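# Sweep blister sheet into dustpan, then tip into bin

## Task

Using the hand brush, push the blister sheet completely into the dustpan while the dustpan is still sitting in its spot on the mat, then pour the sheet out of the dustpan into the bin. Throughout, neither arm may contact the sheet or the bin, and the sheet must never contact the aluminium case, the pill box, the paper pouch or the tray of gloves. At the end the brush and the dustpan both rest on the mat, the dustpan is not propped against the bin, and the bin is upright.

## Robot and tools

Robot: two arms, left_arm (a left hand, on the +y side) and right_arm (a right hand). Calibrated bases in the scene frame: left_arm (+0.056, +0.234, +0.013) m, quat_wxyz (+1.000, 0, 0, -0.008); right_arm (-0.049, -0.355, +0.013) m, quat_wxyz (+1.000, 0, 0, -0.016). A post stands on the floor behind them. Loose objects may occasionally get a brief nudge from outside.

Scene frame: origin at table-top height, halfway between the nominal bases; +x reaches out over the table, +y toward left_arm, +z up. Arm names do not match image sides. Reported end_effector_position (m) and end_effector_quat_wxyz use this frame and may be off by a few cm, more at long reach.

Hand point: a spot fixed to the palm, 0.05 m in front of it and 0.15 m from the wrist face along the fingers. Its +z runs along straight fingers, +y out of the palm, +x across the palm (right hand: away from the thumb; left hand: toward the thumb). Straight fingertips extend 0.06 to 0.07 m past the point, 0.06 m behind it along -y. A wrist bracket on the little-finger side can collide with things.

execute_actions(actions, cameras): actions is a list of actions; each action is a table of 1 to 15 rows, one row per 1/30 s step; a short table repeats its final row up to step 15. Every row is 28 numbers in [-1, 1], both arms always included: left_arm dx, dy, dz, rx, ry, rz, then left hand little, ring, middle, index, thumb_bend, thumb_turn, force_limit, speed; then the same 14 for right_arm. dx..rz are offsets, not poses: scene-frame axes, measured from that arm's Hand target at the start of the action (every row counts from that same start, not from the row before). 1.0 = 0.6 m or 180 degrees; rx, ry, rz form one rotation vector, turning about the Hand target position. Repeating an offset in a new action moves further. All six pose numbers 0 = nothing new for that arm. Orientation is clipped to within 40 degrees of the measured one each step.

Hand numbers are absolute targets: fingers and thumb_bend +1 open/straight, -1 closed; thumb_turn +1 beside palm, -1 opposite the fingers. force_limit scales linearly from about 0 N at -1 to 10 N at +1 (15 N for the two thumb motors); speed rises from near 0 at -1 to full at +0.48 and stays full above. There is no 'no change' value: to keep a hand as is, resend the last eight numbers actually sent for it; if none yet, send its hand_measured six plus hand_force_limit and hand_speed. For a soft grip close at speed -0.94 or lower. To grip harder, raise force_limit and send a target more closed than hand_measured; to loosen, send one more open. Thumb opposed, the hand closes on objects roughly 0.035-0.065 m thick, handles down to about 0.025 m.

move(target, speed, blend, blocking, cameras): straight-line paths for both hand points. target is one 28-number row or a list of up to 15 rows; every row's offsets count from the Hand targets at the move's start. speed in m/s, 0.002 to 4.3, default 0.25 (turns up to twice that in rad/s), one value or one per target. blend in m rounds corners in a list, default 0 (stop at each). All paths end together, capped at 10 s. Paths do not avoid obstacles or the other arm; faster means more lag, stray and harder impacts. blocking=false returns after about 0.5 s while the move runs. The result adds a 'move:' line (done, off_target, moving, held, fault, plus limits such as paced or held).

wait(seconds): 0-3600, lets the scene run, sends nothing. stop(): brakes a running move. zoom_image(camera, region [x0,y0,x1,y1] px, at most 504 by 504) enlarges part of the newest image. show_instructions() shows the reference pages. finished_scene() ends for good; the result should stay true afterward without the robot.

Cameras: cam_head_left, cam_head_right, cam_high (896x504), cam_left_wrist, cam_right_wrist (672x504, fisheye). cameras=["all"], [] or names; images come by default only with an empty actions list.

Results: Hand target is the last commanded pose after clipping; the next offsets start from it. Arms often rest 1-3 cm (sometimes 5 cm) short, mostly low, without any contact; a new execute_actions call, even all zeros, re-requests it, or send the gap as an offset. hand_measured, hand_stopped_by (moving, target, force, stalled, fault) and hand_load_n (positive = finger pushed open) follow motor order; a lost grip shows as load falling near 0. Joint torques are whole drive outputs with offsets and noise. Step readings of position appear only for execute_actions calls.

Cautions: a blocked arm keeps pushing; to release, command back past the hand point. Avoid drops, slams, fast hits, hard pushes, large finger loads and arm-to-arm contact (a moderate one can fail the scene). Anything left off the table fails the task. Motors heat when holding loads, stretched or straining; at 85 °C a MOTOR HOT line appears, at 100 °C the arm goes limp for 30-60 s. Joint ranges (rad): waist -2.880 to 2.880, shoulder 0.000 to 3.142, elbow 0.000 to 3.019 (straight at 2.964), wrist pitch -1.693 to 1.571, wrist yaw -1.571 to 1.571, wrist roll -2.094 to 2.094. Motion near the first joint axis can swing the whole arm.

Each tool is called after "Call:" by a JSON object that holds its "op" and its "data".

Reference images:

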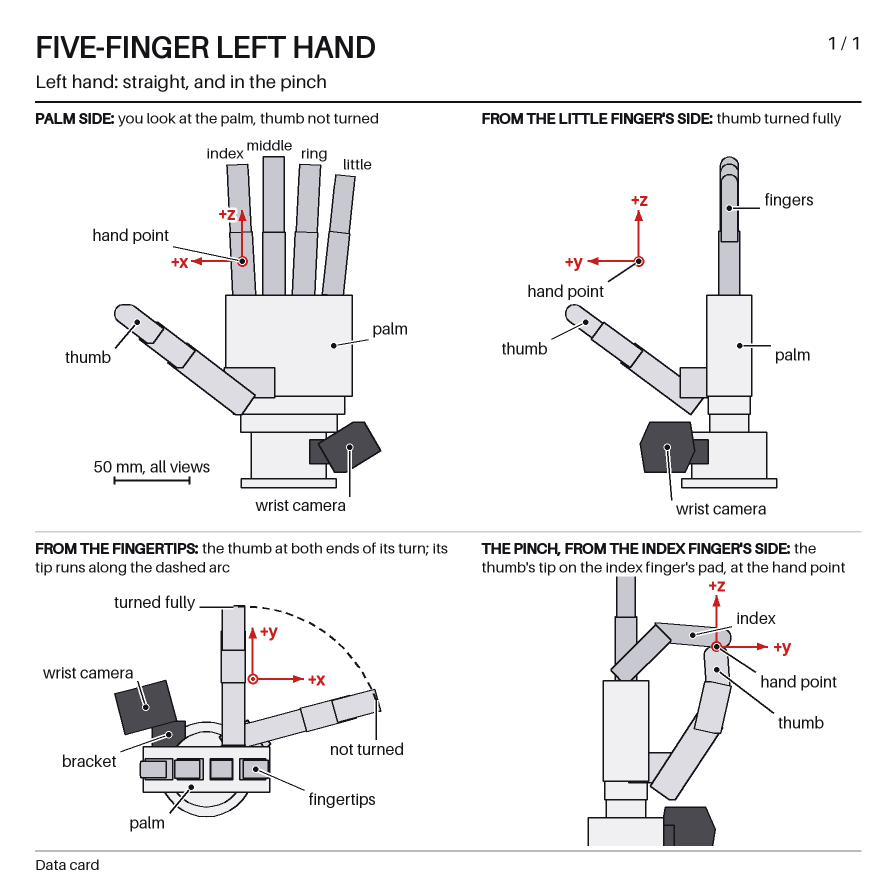

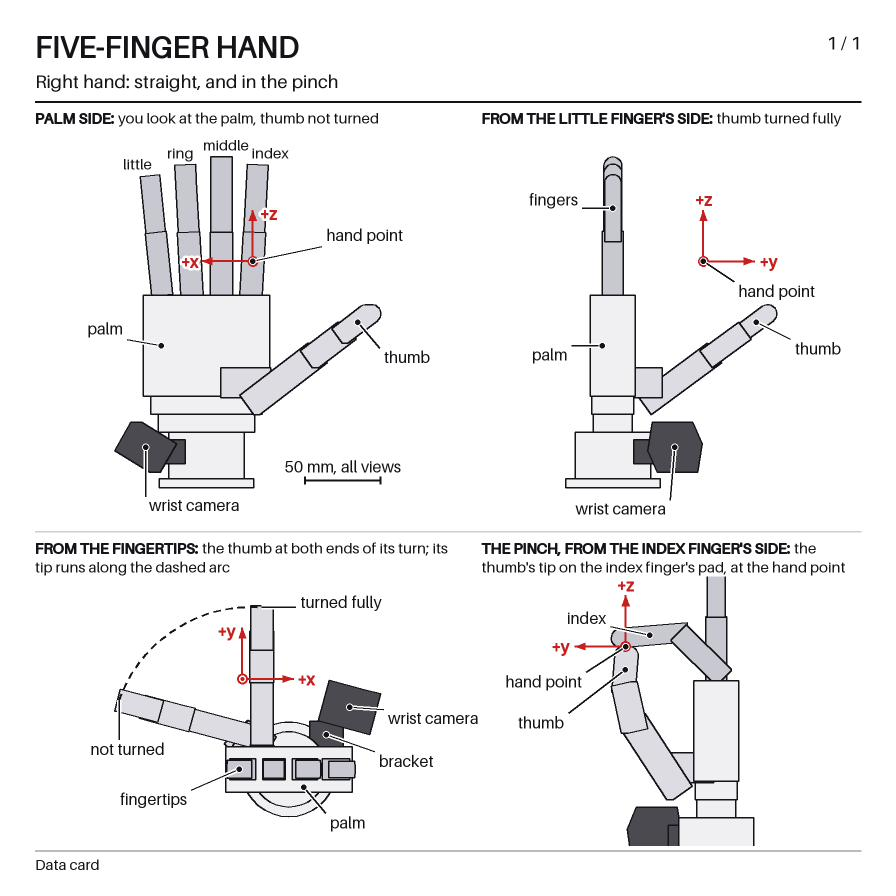

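## Session

Call:
{"op": "execute_actions", "data": {"actions": []}}

Scene clock: 0.00 s.
left_arm: end_effector_position=(+0.6519, +0.2393, +0.3401) hand_measured=(+1.000, +1.000, +1.000, +1.000, +1.000, +1.000) hand_load_n=(+0.0, +0.0, +0.0, +0.0, +0.0, +0.0) hand_stopped_by=(target, target, target, target, target, target) hand_force_limit=0.00 hand_speed=-0.80 end_effector_quat_wxyz=(+0.367, +0.153, +0.917, -0.024) | right_arm: end_effector_position=(+0.2524, +0.0421, +0.1840) hand_measured=(+1.000, +1.000, +1.000, +1.000, +1.000, +1.000) hand_load_n=(+0.0, +0.0, +0.0, +0.0, +0.0, +0.0) hand_stopped_by=(target, target, target, target, target, target) hand_force_limit=0.00 hand_speed=-0.80 end_effector_quat_wxyz=(-0.048, +0.767, +0.637, -0.050)
Joint positions: left_arm=[-0.047 1.439 1.504 -0.889 0.116 1.794] | right_arm=[1.041 1.711 1.576 -1.501 -0.123 -1.951]
Joint velocities: within noise
Joint torques (N m): no reading
Motor temperatures (°C): left_arm=[27 29 27 26 25 28] | right_arm=[24 27 27 26 30 26]
Heat: left arm: hottest shoulder 29 °C; right arm: hottest wrist yaw 30 °C.
Hand target: left_arm +0.6570, +0.2390, +0.3635; +0.388, +0.153, +0.908, -0.022 | right_arm +0.2552, +0.0466, +0.1852; -0.049, +0.767, +0.638, -0.046

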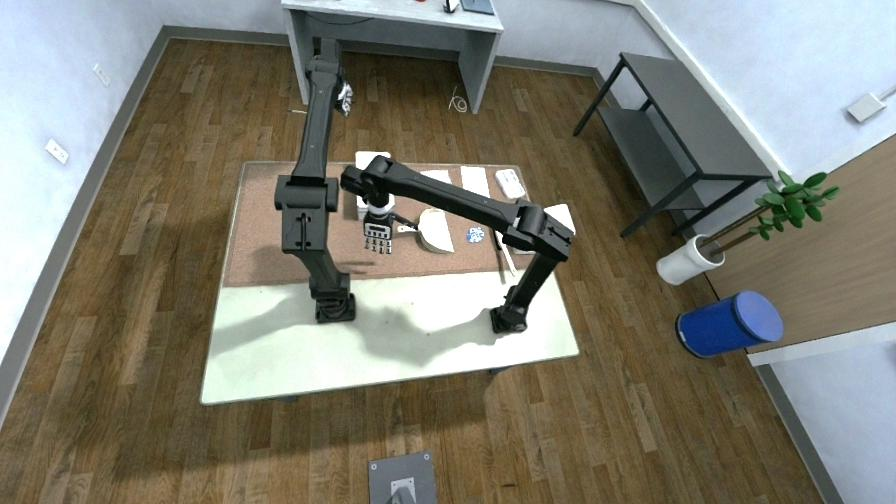

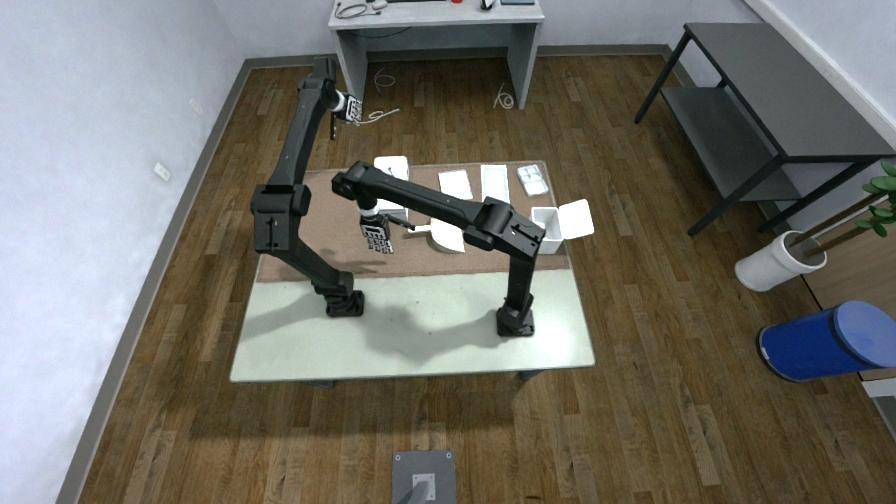

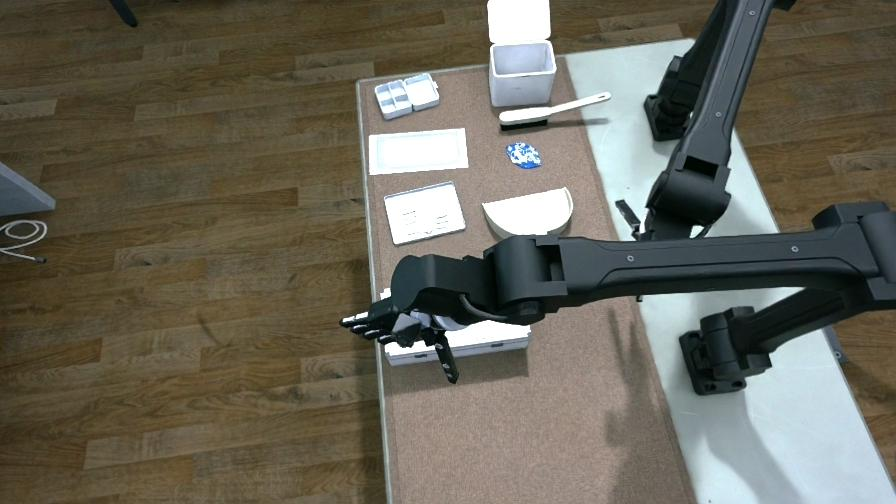

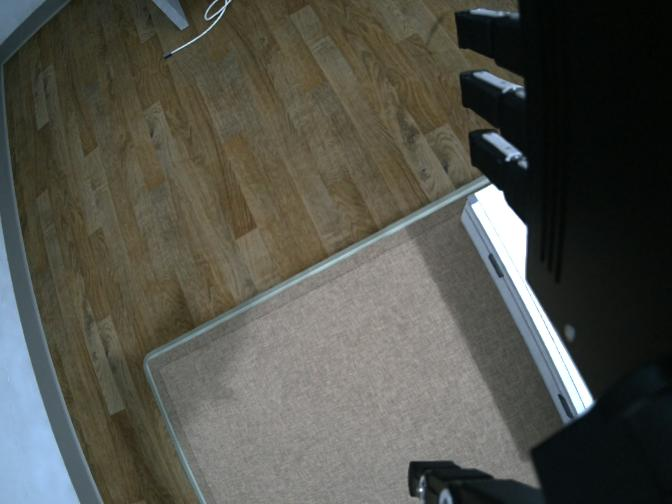

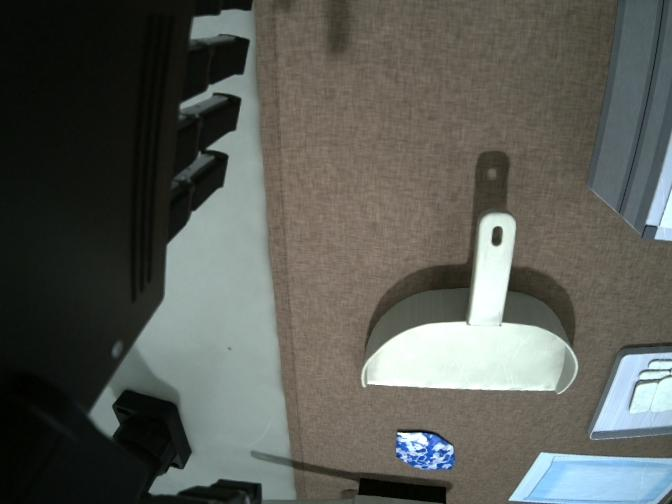

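Call:
{"op": "zoom_image", "data": {"camera": "cam_high", "region": [360, 0, 680, 260]}}

Call:
{"op": "zoom_image", "data": {"camera": "cam_head_right", "region": [340, 140, 620, 300]}}

Call:
{"op": "zoom_image", "data": {"camera": "cam_right_wrist", "region": [250, 130, 672, 504]}}

Scaled by 1.575 from the camera's image (finer frame: 1280x720).

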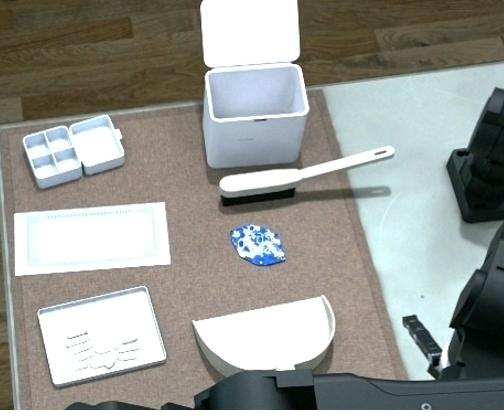

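Scaled by 1.800 from the camera's image (finer frame: 1280x720).

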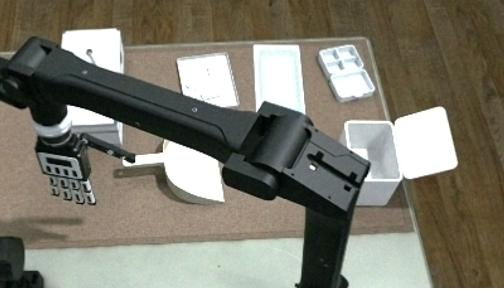

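Scaled by 1.194 from the camera's image (finer frame: 960x720).

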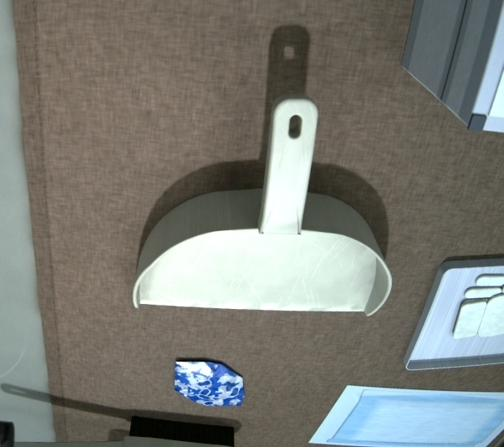

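Call:
{"op": "move", "data": {"target": [[0,0,0,0,0,0, 1,1,1,1,1,1,0,-0.8, 0,-0.2,0.1,0,0,0, 1,1,1,1,1,1,0,-0.8],[0,0,0,0,0,0, 1,1,1,1,1,1,0,-0.8, 0,-0.5,0.1,0,0,0, 1,1,1,1,1,1,0,-0.8]], "blend": 0.03, "speed": 0.25, "cameras": ["all"]}}

Scene clock: 173.10 s.
left_arm: end_effector_position=(+0.6519, +0.2393, +0.3401) hand_measured=(+1.000, +1.000, +1.000, +1.000, +1.000, +1.000) hand_load_n=(+0.0, +0.0, +0.0, +0.0, +0.0, +0.0) hand_stopped_by=(target, target, target, target, target, target) hand_force_limit=0.00 hand_speed=-0.80 end_effector_quat_wxyz=(+0.367, +0.153, +0.917, -0.024) | right_arm: end_effector_position=(+0.2593, -0.2475, +0.2504) hand_measured=(+1.000, +1.000, +1.000, +1.000, +1.000, +1.000) hand_load_n=(+0.0, +0.0, +0.0, +0.0, -0.5, +0.0) hand_stopped_by=(target, target, target, target, target, target) hand_force_limit=0.00 hand_speed=-0.80 end_effector_quat_wxyz=(+0.014, +0.831, +0.555, -0.036)
Joint positions: left_arm=[-0.047 1.439 1.504 -0.889 0.116 1.794] | right_arm=[0.595 1.194 1.182 -1.631 0.031 -2.183]
Joint torques (N m): left_arm=[-1.14 -11.05 11.1 1.57 0.07 0.01] | right_arm=[-1.44 -7.18 7.27 -0.24 0.08 -0.22]
Motor temperatures (°C): left_arm=[27 32 37 26 25 28] | right_arm=[24 30 37 25 29 26]
Heat: left arm: hottest elbow 37 °C; right arm: hottest elbow 37 °C.
Hand target: left_arm +0.6570, +0.2390, +0.3635; +0.388, +0.153, +0.908, -0.022 | right_arm +0.2552, -0.2534, +0.2451; -0.049, +0.767, +0.637, -0.047
Off the commanded pose: left_arm 0.024 m, 3 deg | right_arm 0.009 m, 14 deg.
joint sent to its limit (right arm) — joint 6 (wrist roll), lower limit. The joint targets are off in orientation, not in position.
move: off_target (right_arm)
cam_right_wrist: T_world_to_cam=[[0.98932, -0.12543, -0.0743, -0.26601], [-0.06366, -0.83019, 0.55384, -0.32207], [-0.13115, -0.54319, -0.8293, 0.22821]] pos_world=[0.27259, -0.17678, 0.34786]

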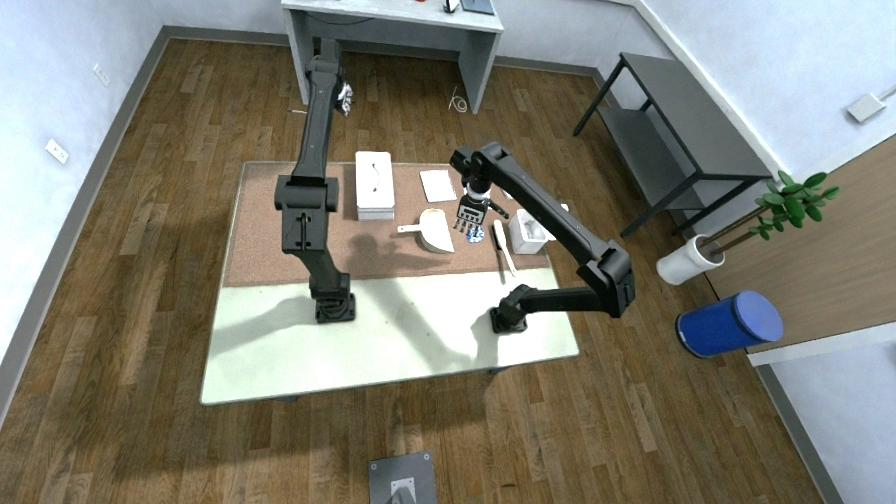

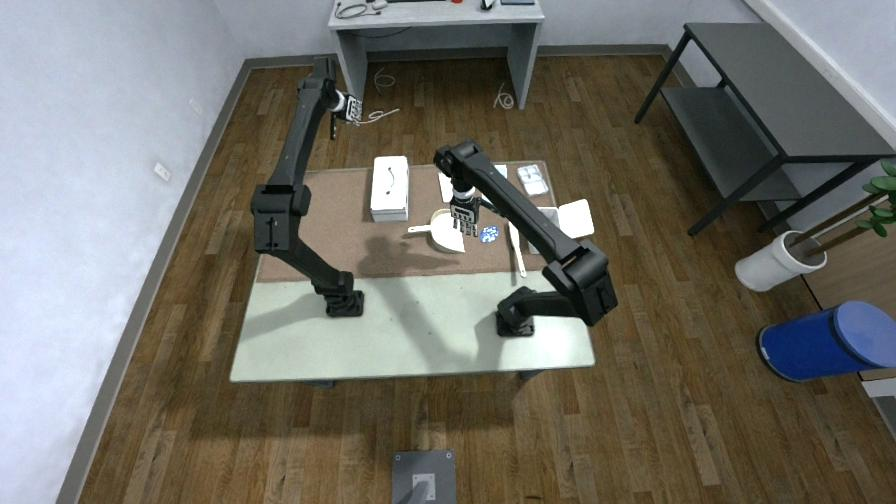

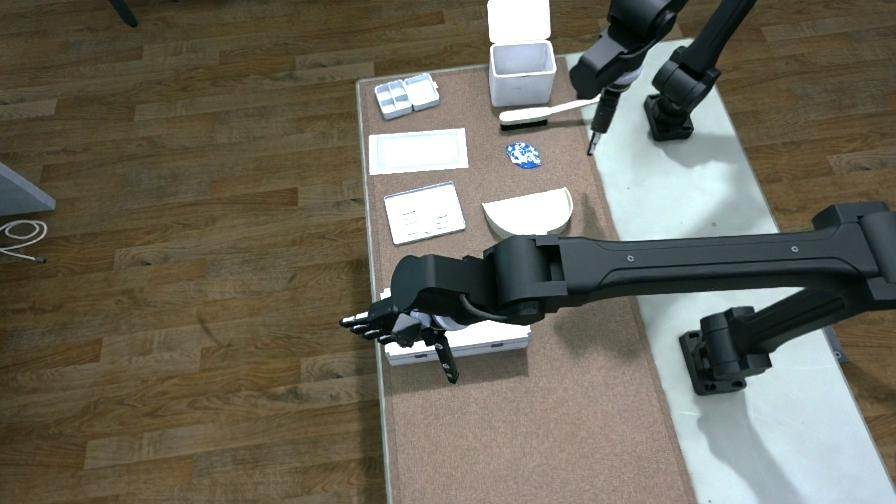

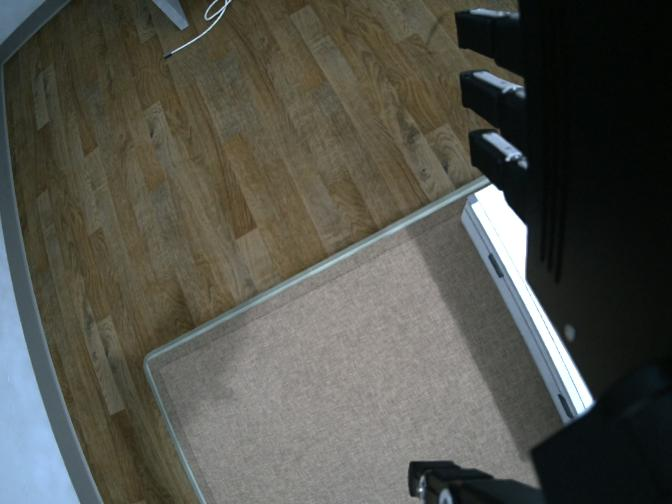

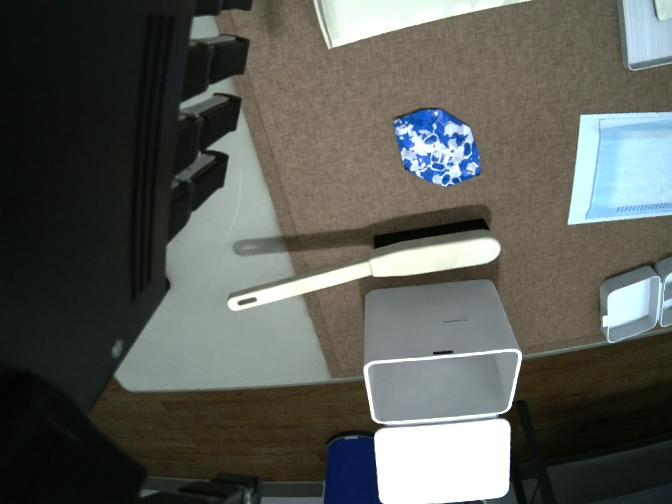

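Call:
{"op": "zoom_image", "data": {"camera": "cam_right_wrist", "region": [220, 90, 540, 330]}}

Call:
{"op": "zoom_image", "data": {"camera": "cam_high", "region": [470, 60, 690, 250]}}

Call:
{"op": "zoom_image", "data": {"camera": "cam_head_left", "region": [370, 150, 590, 290]}}

Scaled by 1.575 from the camera's image (finer frame: 960x720).

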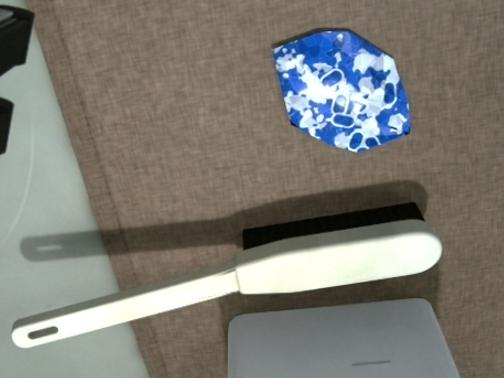

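Scaled by 2.291 from the camera's image (finer frame: 1280x720).

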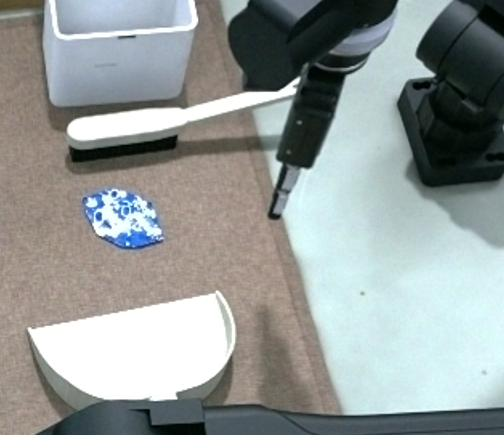

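Scaled by 2.291 from the camera's image (finer frame: 1280x720).

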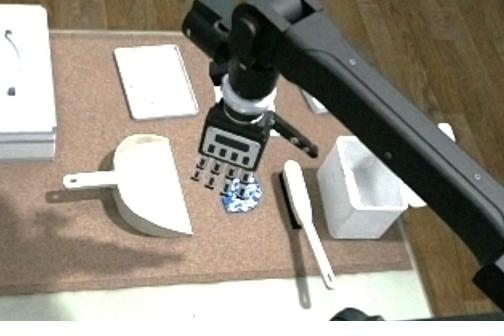

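Call:
{"op": "zoom_image", "data": {"camera": "cam_right_wrist", "region": [220, 240, 380, 320]}}

Call:
{"op": "zoom_image", "data": {"camera": "cam_right_wrist", "region": [360, 200, 520, 290]}}

Scaled by 3.150 from the camera's image (finer frame: 960x720).

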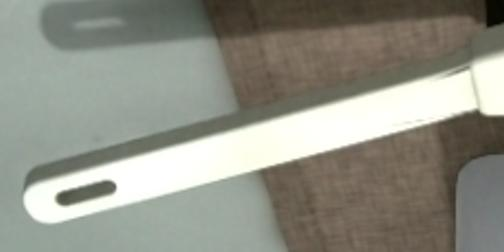

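Scaled by 3.150 from the camera's image (finer frame: 960x720).

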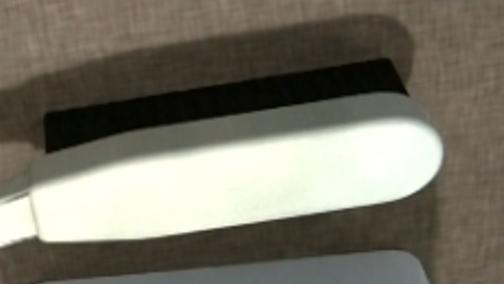

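Call:
{"op": "move", "data": {"target": [0,0,0,0,0,0, 1,1,1,1,1,1,0,-0.8, -0.2003,-0.1277,-0.0752,-0.0777,0.0185,-0.4455, -0.2,-0.2,-0.2,-0.2,1,-1,0,-0.3], "speed": 0.2, "cameras": ["all"]}}

Scene clock: 538.13 s.
left_arm: end_effector_position=(+0.6519, +0.2393, +0.3401) hand_measured=(+1.000, +1.000, +1.000, +1.000, +1.000, +1.000) hand_load_n=(+0.0, +0.0, +0.0, +0.0, +0.0, +0.0) hand_stopped_by=(target, target, target, target, target, target) hand_force_limit=0.00 hand_speed=-0.80 end_effector_quat_wxyz=(+0.367, +0.153, +0.917, -0.024) | right_arm: end_effector_position=(+0.1362, -0.3282, +0.2041) hand_measured=(-0.200, -0.200, -0.200, -0.200, +1.000, -1.000) hand_load_n=(+0.0, +0.0, +0.0, +0.0, +0.0, +0.0) hand_stopped_by=(target, target, target, target, target, target) hand_force_limit=0.00 hand_speed=-0.30 end_effector_quat_wxyz=(+0.004, +0.995, -0.005, -0.099)
Joint positions: left_arm=[-0.047 1.439 1.504 -0.889 0.116 1.794] | right_arm=[0.367 1.082 0.952 -1.631 -0.059 -1.23]
Joint torques (N m): left_arm=[-1.14 -11.46 11.12 1.51 0.09 0.04] | right_arm=[-1.85 -5.71 6.97 0.47 -0.13 0.02]
Heat: left arm: hottest elbow 40 °C; right arm: hottest elbow 35 °C.
Hand target: left_arm +0.6570, +0.2390, +0.3635; +0.388, +0.153, +0.908, -0.022 | right_arm +0.1350, -0.3300, +0.2000; +0.001, +0.995, -0.016, -0.096
Off the commanded pose: left_arm 0.024 m, 3 deg | right_arm 0.005 m, 1 deg.
move: done
cam_right_wrist: T_world_to_cam=[[0.24601, -0.96576, -0.0824, -0.33073], [-0.71927, -0.23888, 0.65238, -0.10803], [-0.64972, -0.10122, -0.7534, 0.32999]] pos_world=[0.21806, -0.31181, 0.29185]

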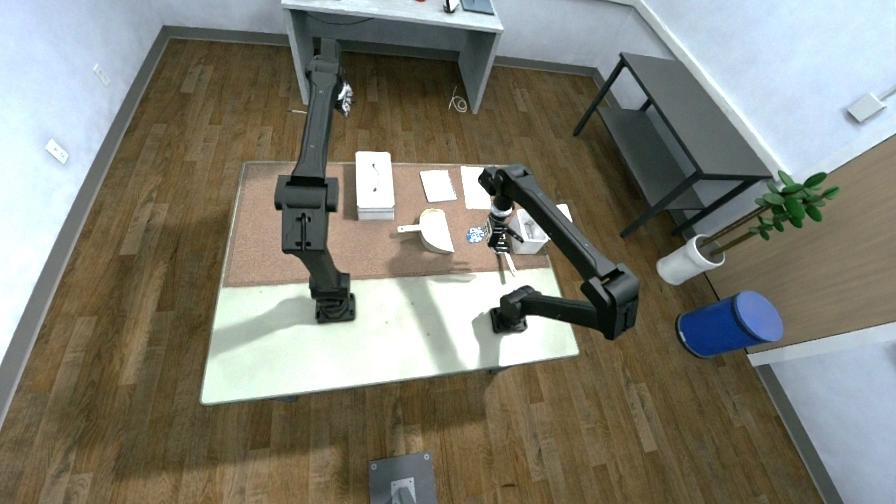

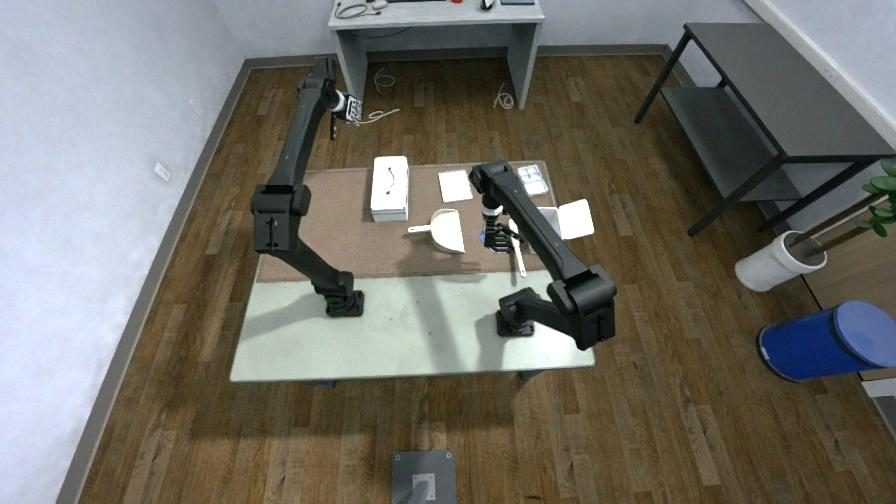

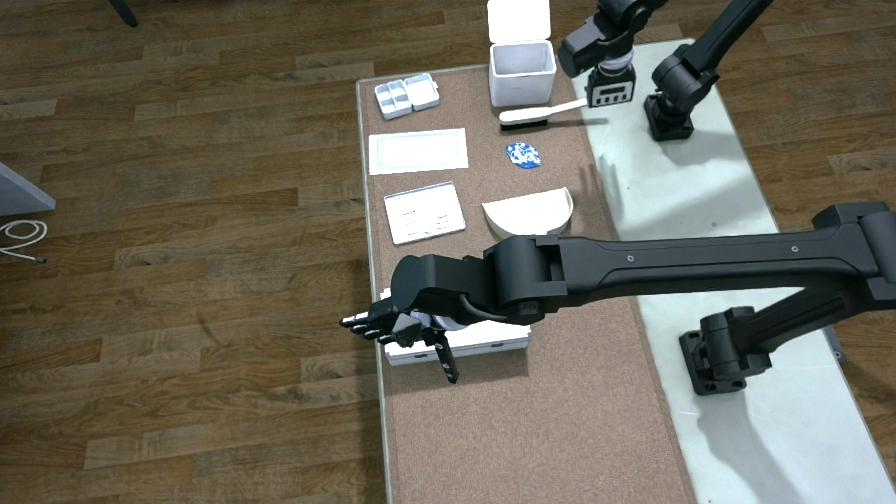

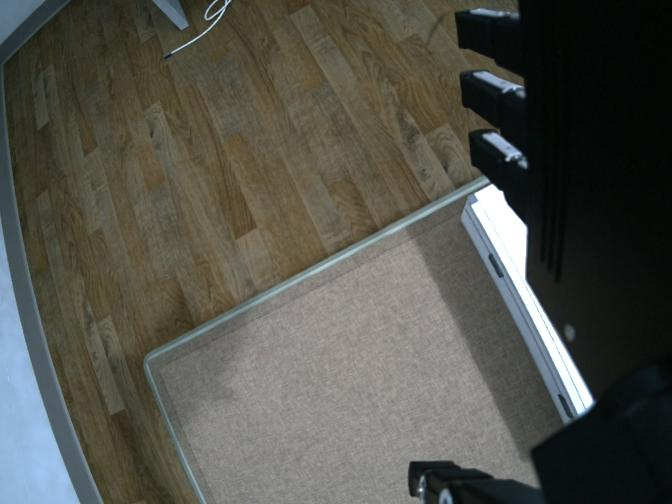

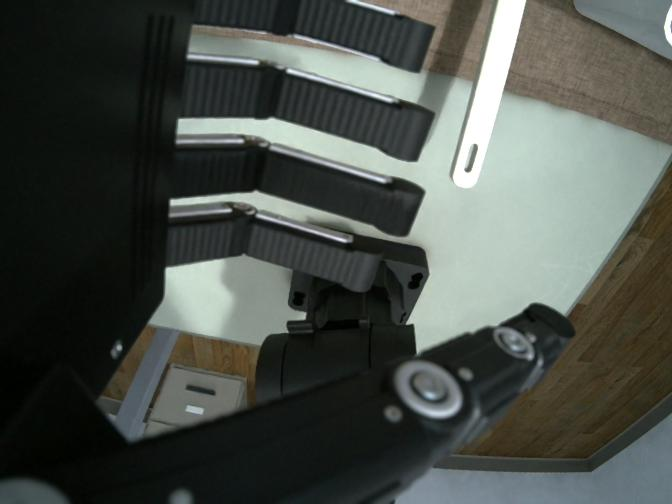

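Call:
{"op": "zoom_image", "data": {"camera": "cam_high", "region": [480, 20, 680, 180]}}

Call:
{"op": "zoom_image", "data": {"camera": "cam_head_right", "region": [400, 150, 600, 310]}}

Call:
{"op": "zoom_image", "data": {"camera": "cam_head_left", "region": [380, 150, 580, 310]}}

Scaled by 2.520 from the camera's image (finer frame: 1280x720).

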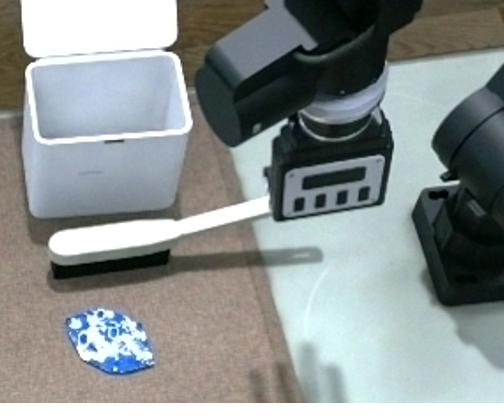

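Scaled by 2.520 from the camera's image (finer frame: 1280x720).

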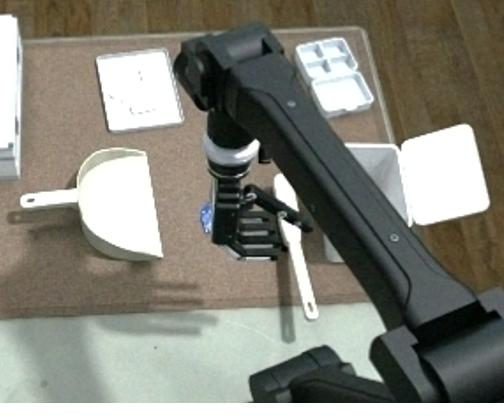

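Scaled by 2.520 from the camera's image (finer frame: 1280x720).

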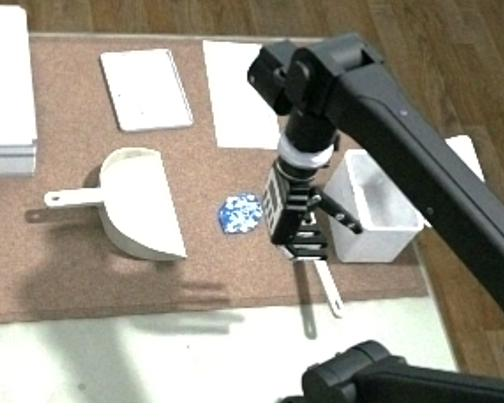

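Call:
{"op": "move", "data": {"target": [0,0,0,0,0,0, 1,1,1,1,1,1,0,-0.8, 0,-0.005,-0.2,0,0,0, -0.2,-0.2,-0.2,-0.2,1,-1,0,-0.3], "speed": 0.12, "cameras": ["cam_head_right","cam_head_left","cam_high","cam_right_wrist"]}}

Scene clock: 560.70 s.
left_arm: end_effector_position=(+0.6519, +0.2393, +0.3401) hand_measured=(+1.000, +1.000, +1.000, +1.000, +1.000, +1.000) hand_load_n=(+0.0, +0.0, +0.0, +0.0, +0.0, +0.0) hand_stopped_by=(target, target, target, target, target, target) hand_force_limit=0.00 hand_speed=-0.80 end_effector_quat_wxyz=(+0.367, +0.153, +0.917, -0.024) | right_arm: end_effector_position=(+0.1362, -0.3298, +0.0855) hand_measured=(-0.200, -0.200, -0.200, -0.200, +1.000, -1.000) hand_load_n=(+0.0, +0.5, +0.0, +0.0, +0.0, +0.0) hand_stopped_by=(target, target, target, target, target, target) hand_force_limit=0.00 hand_speed=-0.30 end_effector_quat_wxyz=(+0.001, +0.996, -0.010, -0.092)
Joint positions: left_arm=[-0.047 1.439 1.504 -0.889 0.116 1.794] | right_arm=[0.359 1.178 0.699 -1.266 -0.059 -1.229]
Joint velocities: left_arm=[within noise] | right_arm=[-0.015 -0.005 -0.007 0.007 -0.168 -0.007]
Joint torques (N m): left_arm=[-1.08 -11.16 11.17 1.55 0.09 0.03] | right_arm=[-2.02 -4.6 6.48 0.43 -0.04 -0.1]
Heat: left arm: hottest elbow 41 °C; right arm: hottest elbow 35 °C.
Hand target: left_arm +0.6570, +0.2390, +0.3635; +0.388, +0.153, +0.908, -0.022 | right_arm +0.1351, -0.3330, +0.0800; +0.001, +0.995, -0.016, -0.095
Off the commanded pose: left_arm 0.024 m, 3 deg | right_arm 0.006 m, 1 deg.
move: done
cam_right_wrist: T_world_to_cam=[[0.23831, -0.96759, -0.0836, -0.34148], [-0.73054, -0.23531, 0.64105, -0.02736], [-0.63994, -0.0917, -0.76293, 0.24305]] pos_world=[0.21693, -0.31457, 0.17442]
Images, in order (width x height): cam_head_left 896x504, cam_head_right 896x504, cam_high 896x504, cam_right_wrist 672x504.

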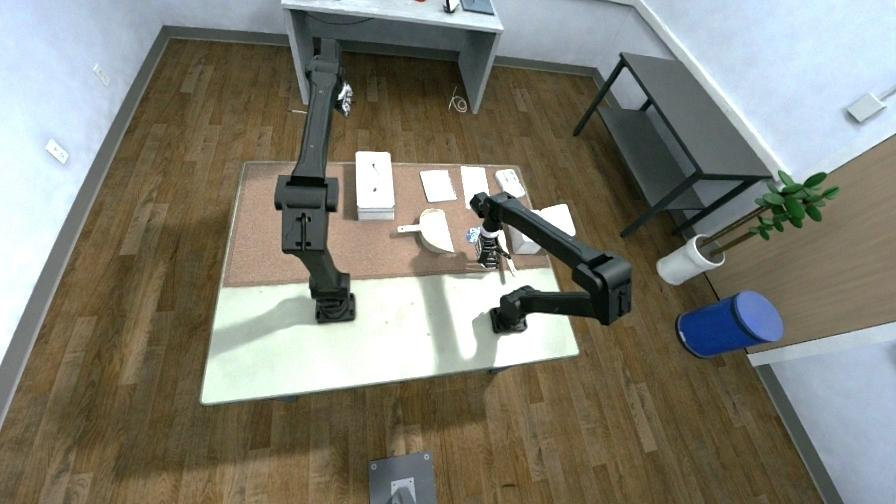

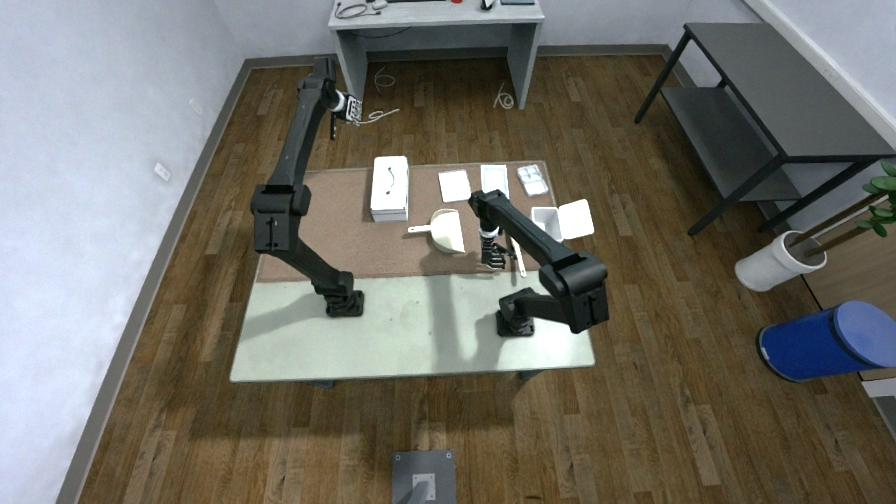

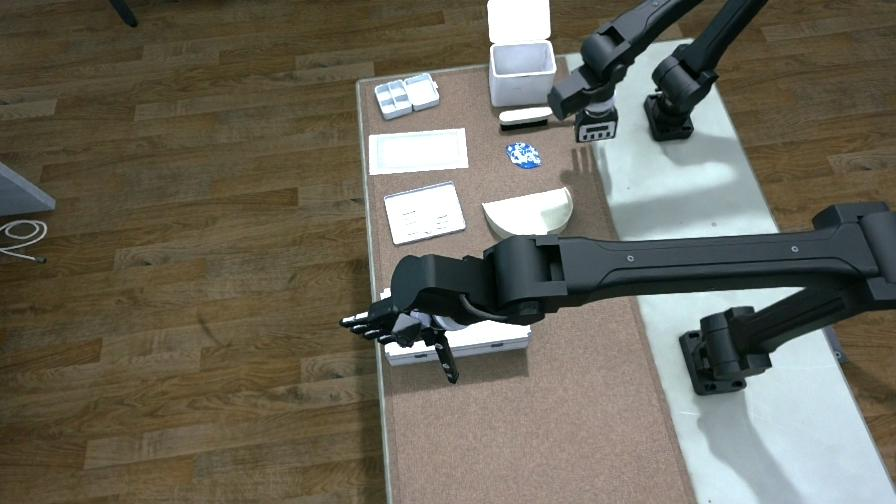

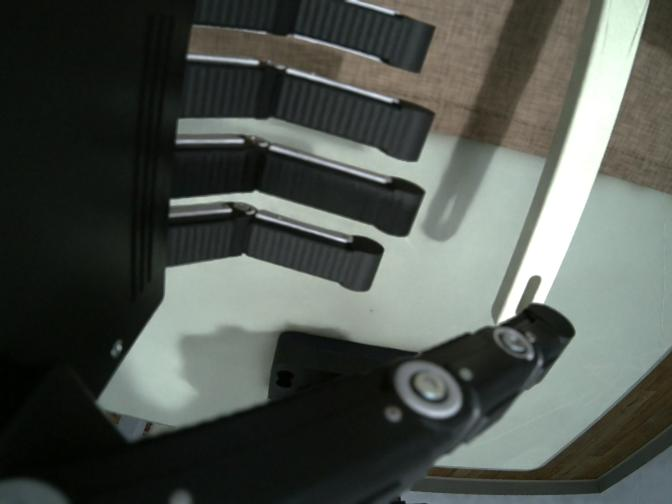

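Call:
{"op": "move", "data": {"target": [0,0,0,0,0,0, 1,1,1,1,1,1,0,-0.8, 0,0.005,-0.05,0,0,0, -0.2,-0.2,-0.2,-0.2,1,-1,0,-0.3], "speed": 0.08, "cameras": ["cam_head_right","cam_head_left","cam_high","cam_right_wrist"]}}

Scene clock: 610.07 s.
left_arm: end_effector_position=(+0.6519, +0.2393, +0.3401) hand_measured=(+1.000, +1.000, +1.000, +1.000, +1.000, +1.000) hand_load_n=(+0.0, +0.0, +0.0, +0.0, +0.0, +0.0) hand_stopped_by=(target, target, target, target, target, target) hand_force_limit=0.00 hand_speed=-0.80 end_effector_quat_wxyz=(+0.367, +0.153, +0.917, -0.024) | right_arm: end_effector_position=(+0.1380, -0.3292, +0.0555) hand_measured=(-0.200, -0.200, -0.200, -0.200, +1.000, -1.000) hand_load_n=(+0.0, +0.0, +0.0, +0.0, +0.0, +0.0) hand_stopped_by=(target, target, target, target, target, target) hand_force_limit=0.00 hand_speed=-0.30 end_effector_quat_wxyz=(+0.001, +0.996, -0.010, -0.091)
Joint positions: left_arm=[-0.047 1.439 1.504 -0.889 0.116 1.794] | right_arm=[0.359 1.235 0.652 -1.161 -0.059 -1.229]
Joint torques (N m): left_arm=[-0.62 -11.05 11.15 1.55 0.08 0.04] | right_arm=[-1.32 -4.95 6.01 0.44 -0.13 0.02]
Heat: left arm: hottest elbow 41 °C; right arm: hottest elbow 33 °C.
Hand target: left_arm +0.6570, +0.2390, +0.3635; +0.388, +0.153, +0.908, -0.022 | right_arm +0.1350, -0.3300, +0.0500; +0.002, +0.995, -0.016, -0.096
Off the commanded pose: left_arm 0.024 m, 3 deg | right_arm 0.006 m, 1 deg.
move: done
cam_right_wrist: T_world_to_cam=[[0.23847, -0.96754, -0.08367, -0.34384], [-0.73143, -0.23561, 0.63992, -0.00648], [-0.63887, -0.0914, -0.76387, 0.22144]] pos_world=[0.21873, -0.31397, 0.14453]
Images, in order (width x height): cam_head_left 896x504, cam_head_right 896x504, cam_high 896x504, cam_right_wrist 672x504.

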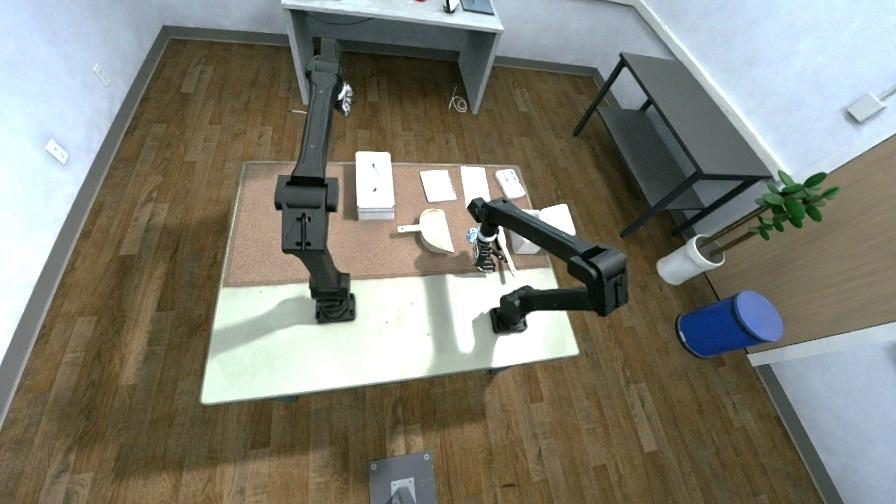

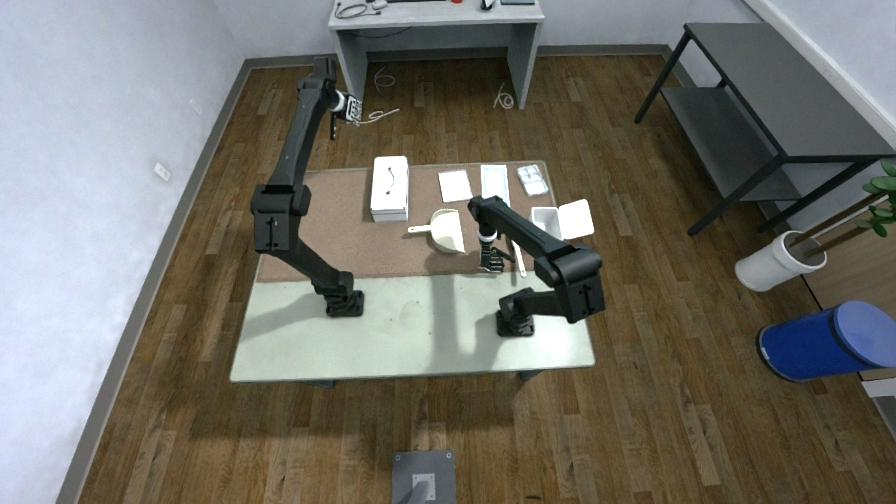

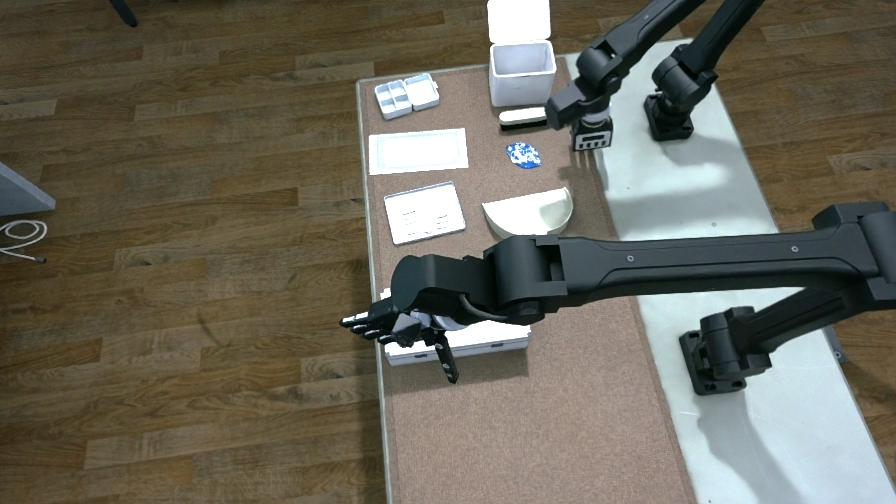

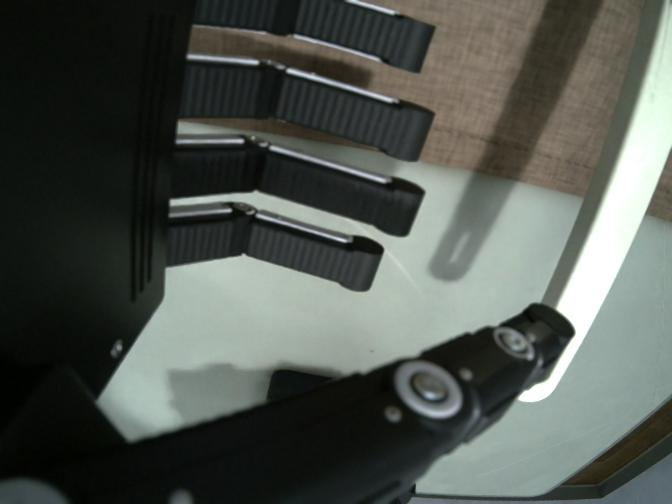

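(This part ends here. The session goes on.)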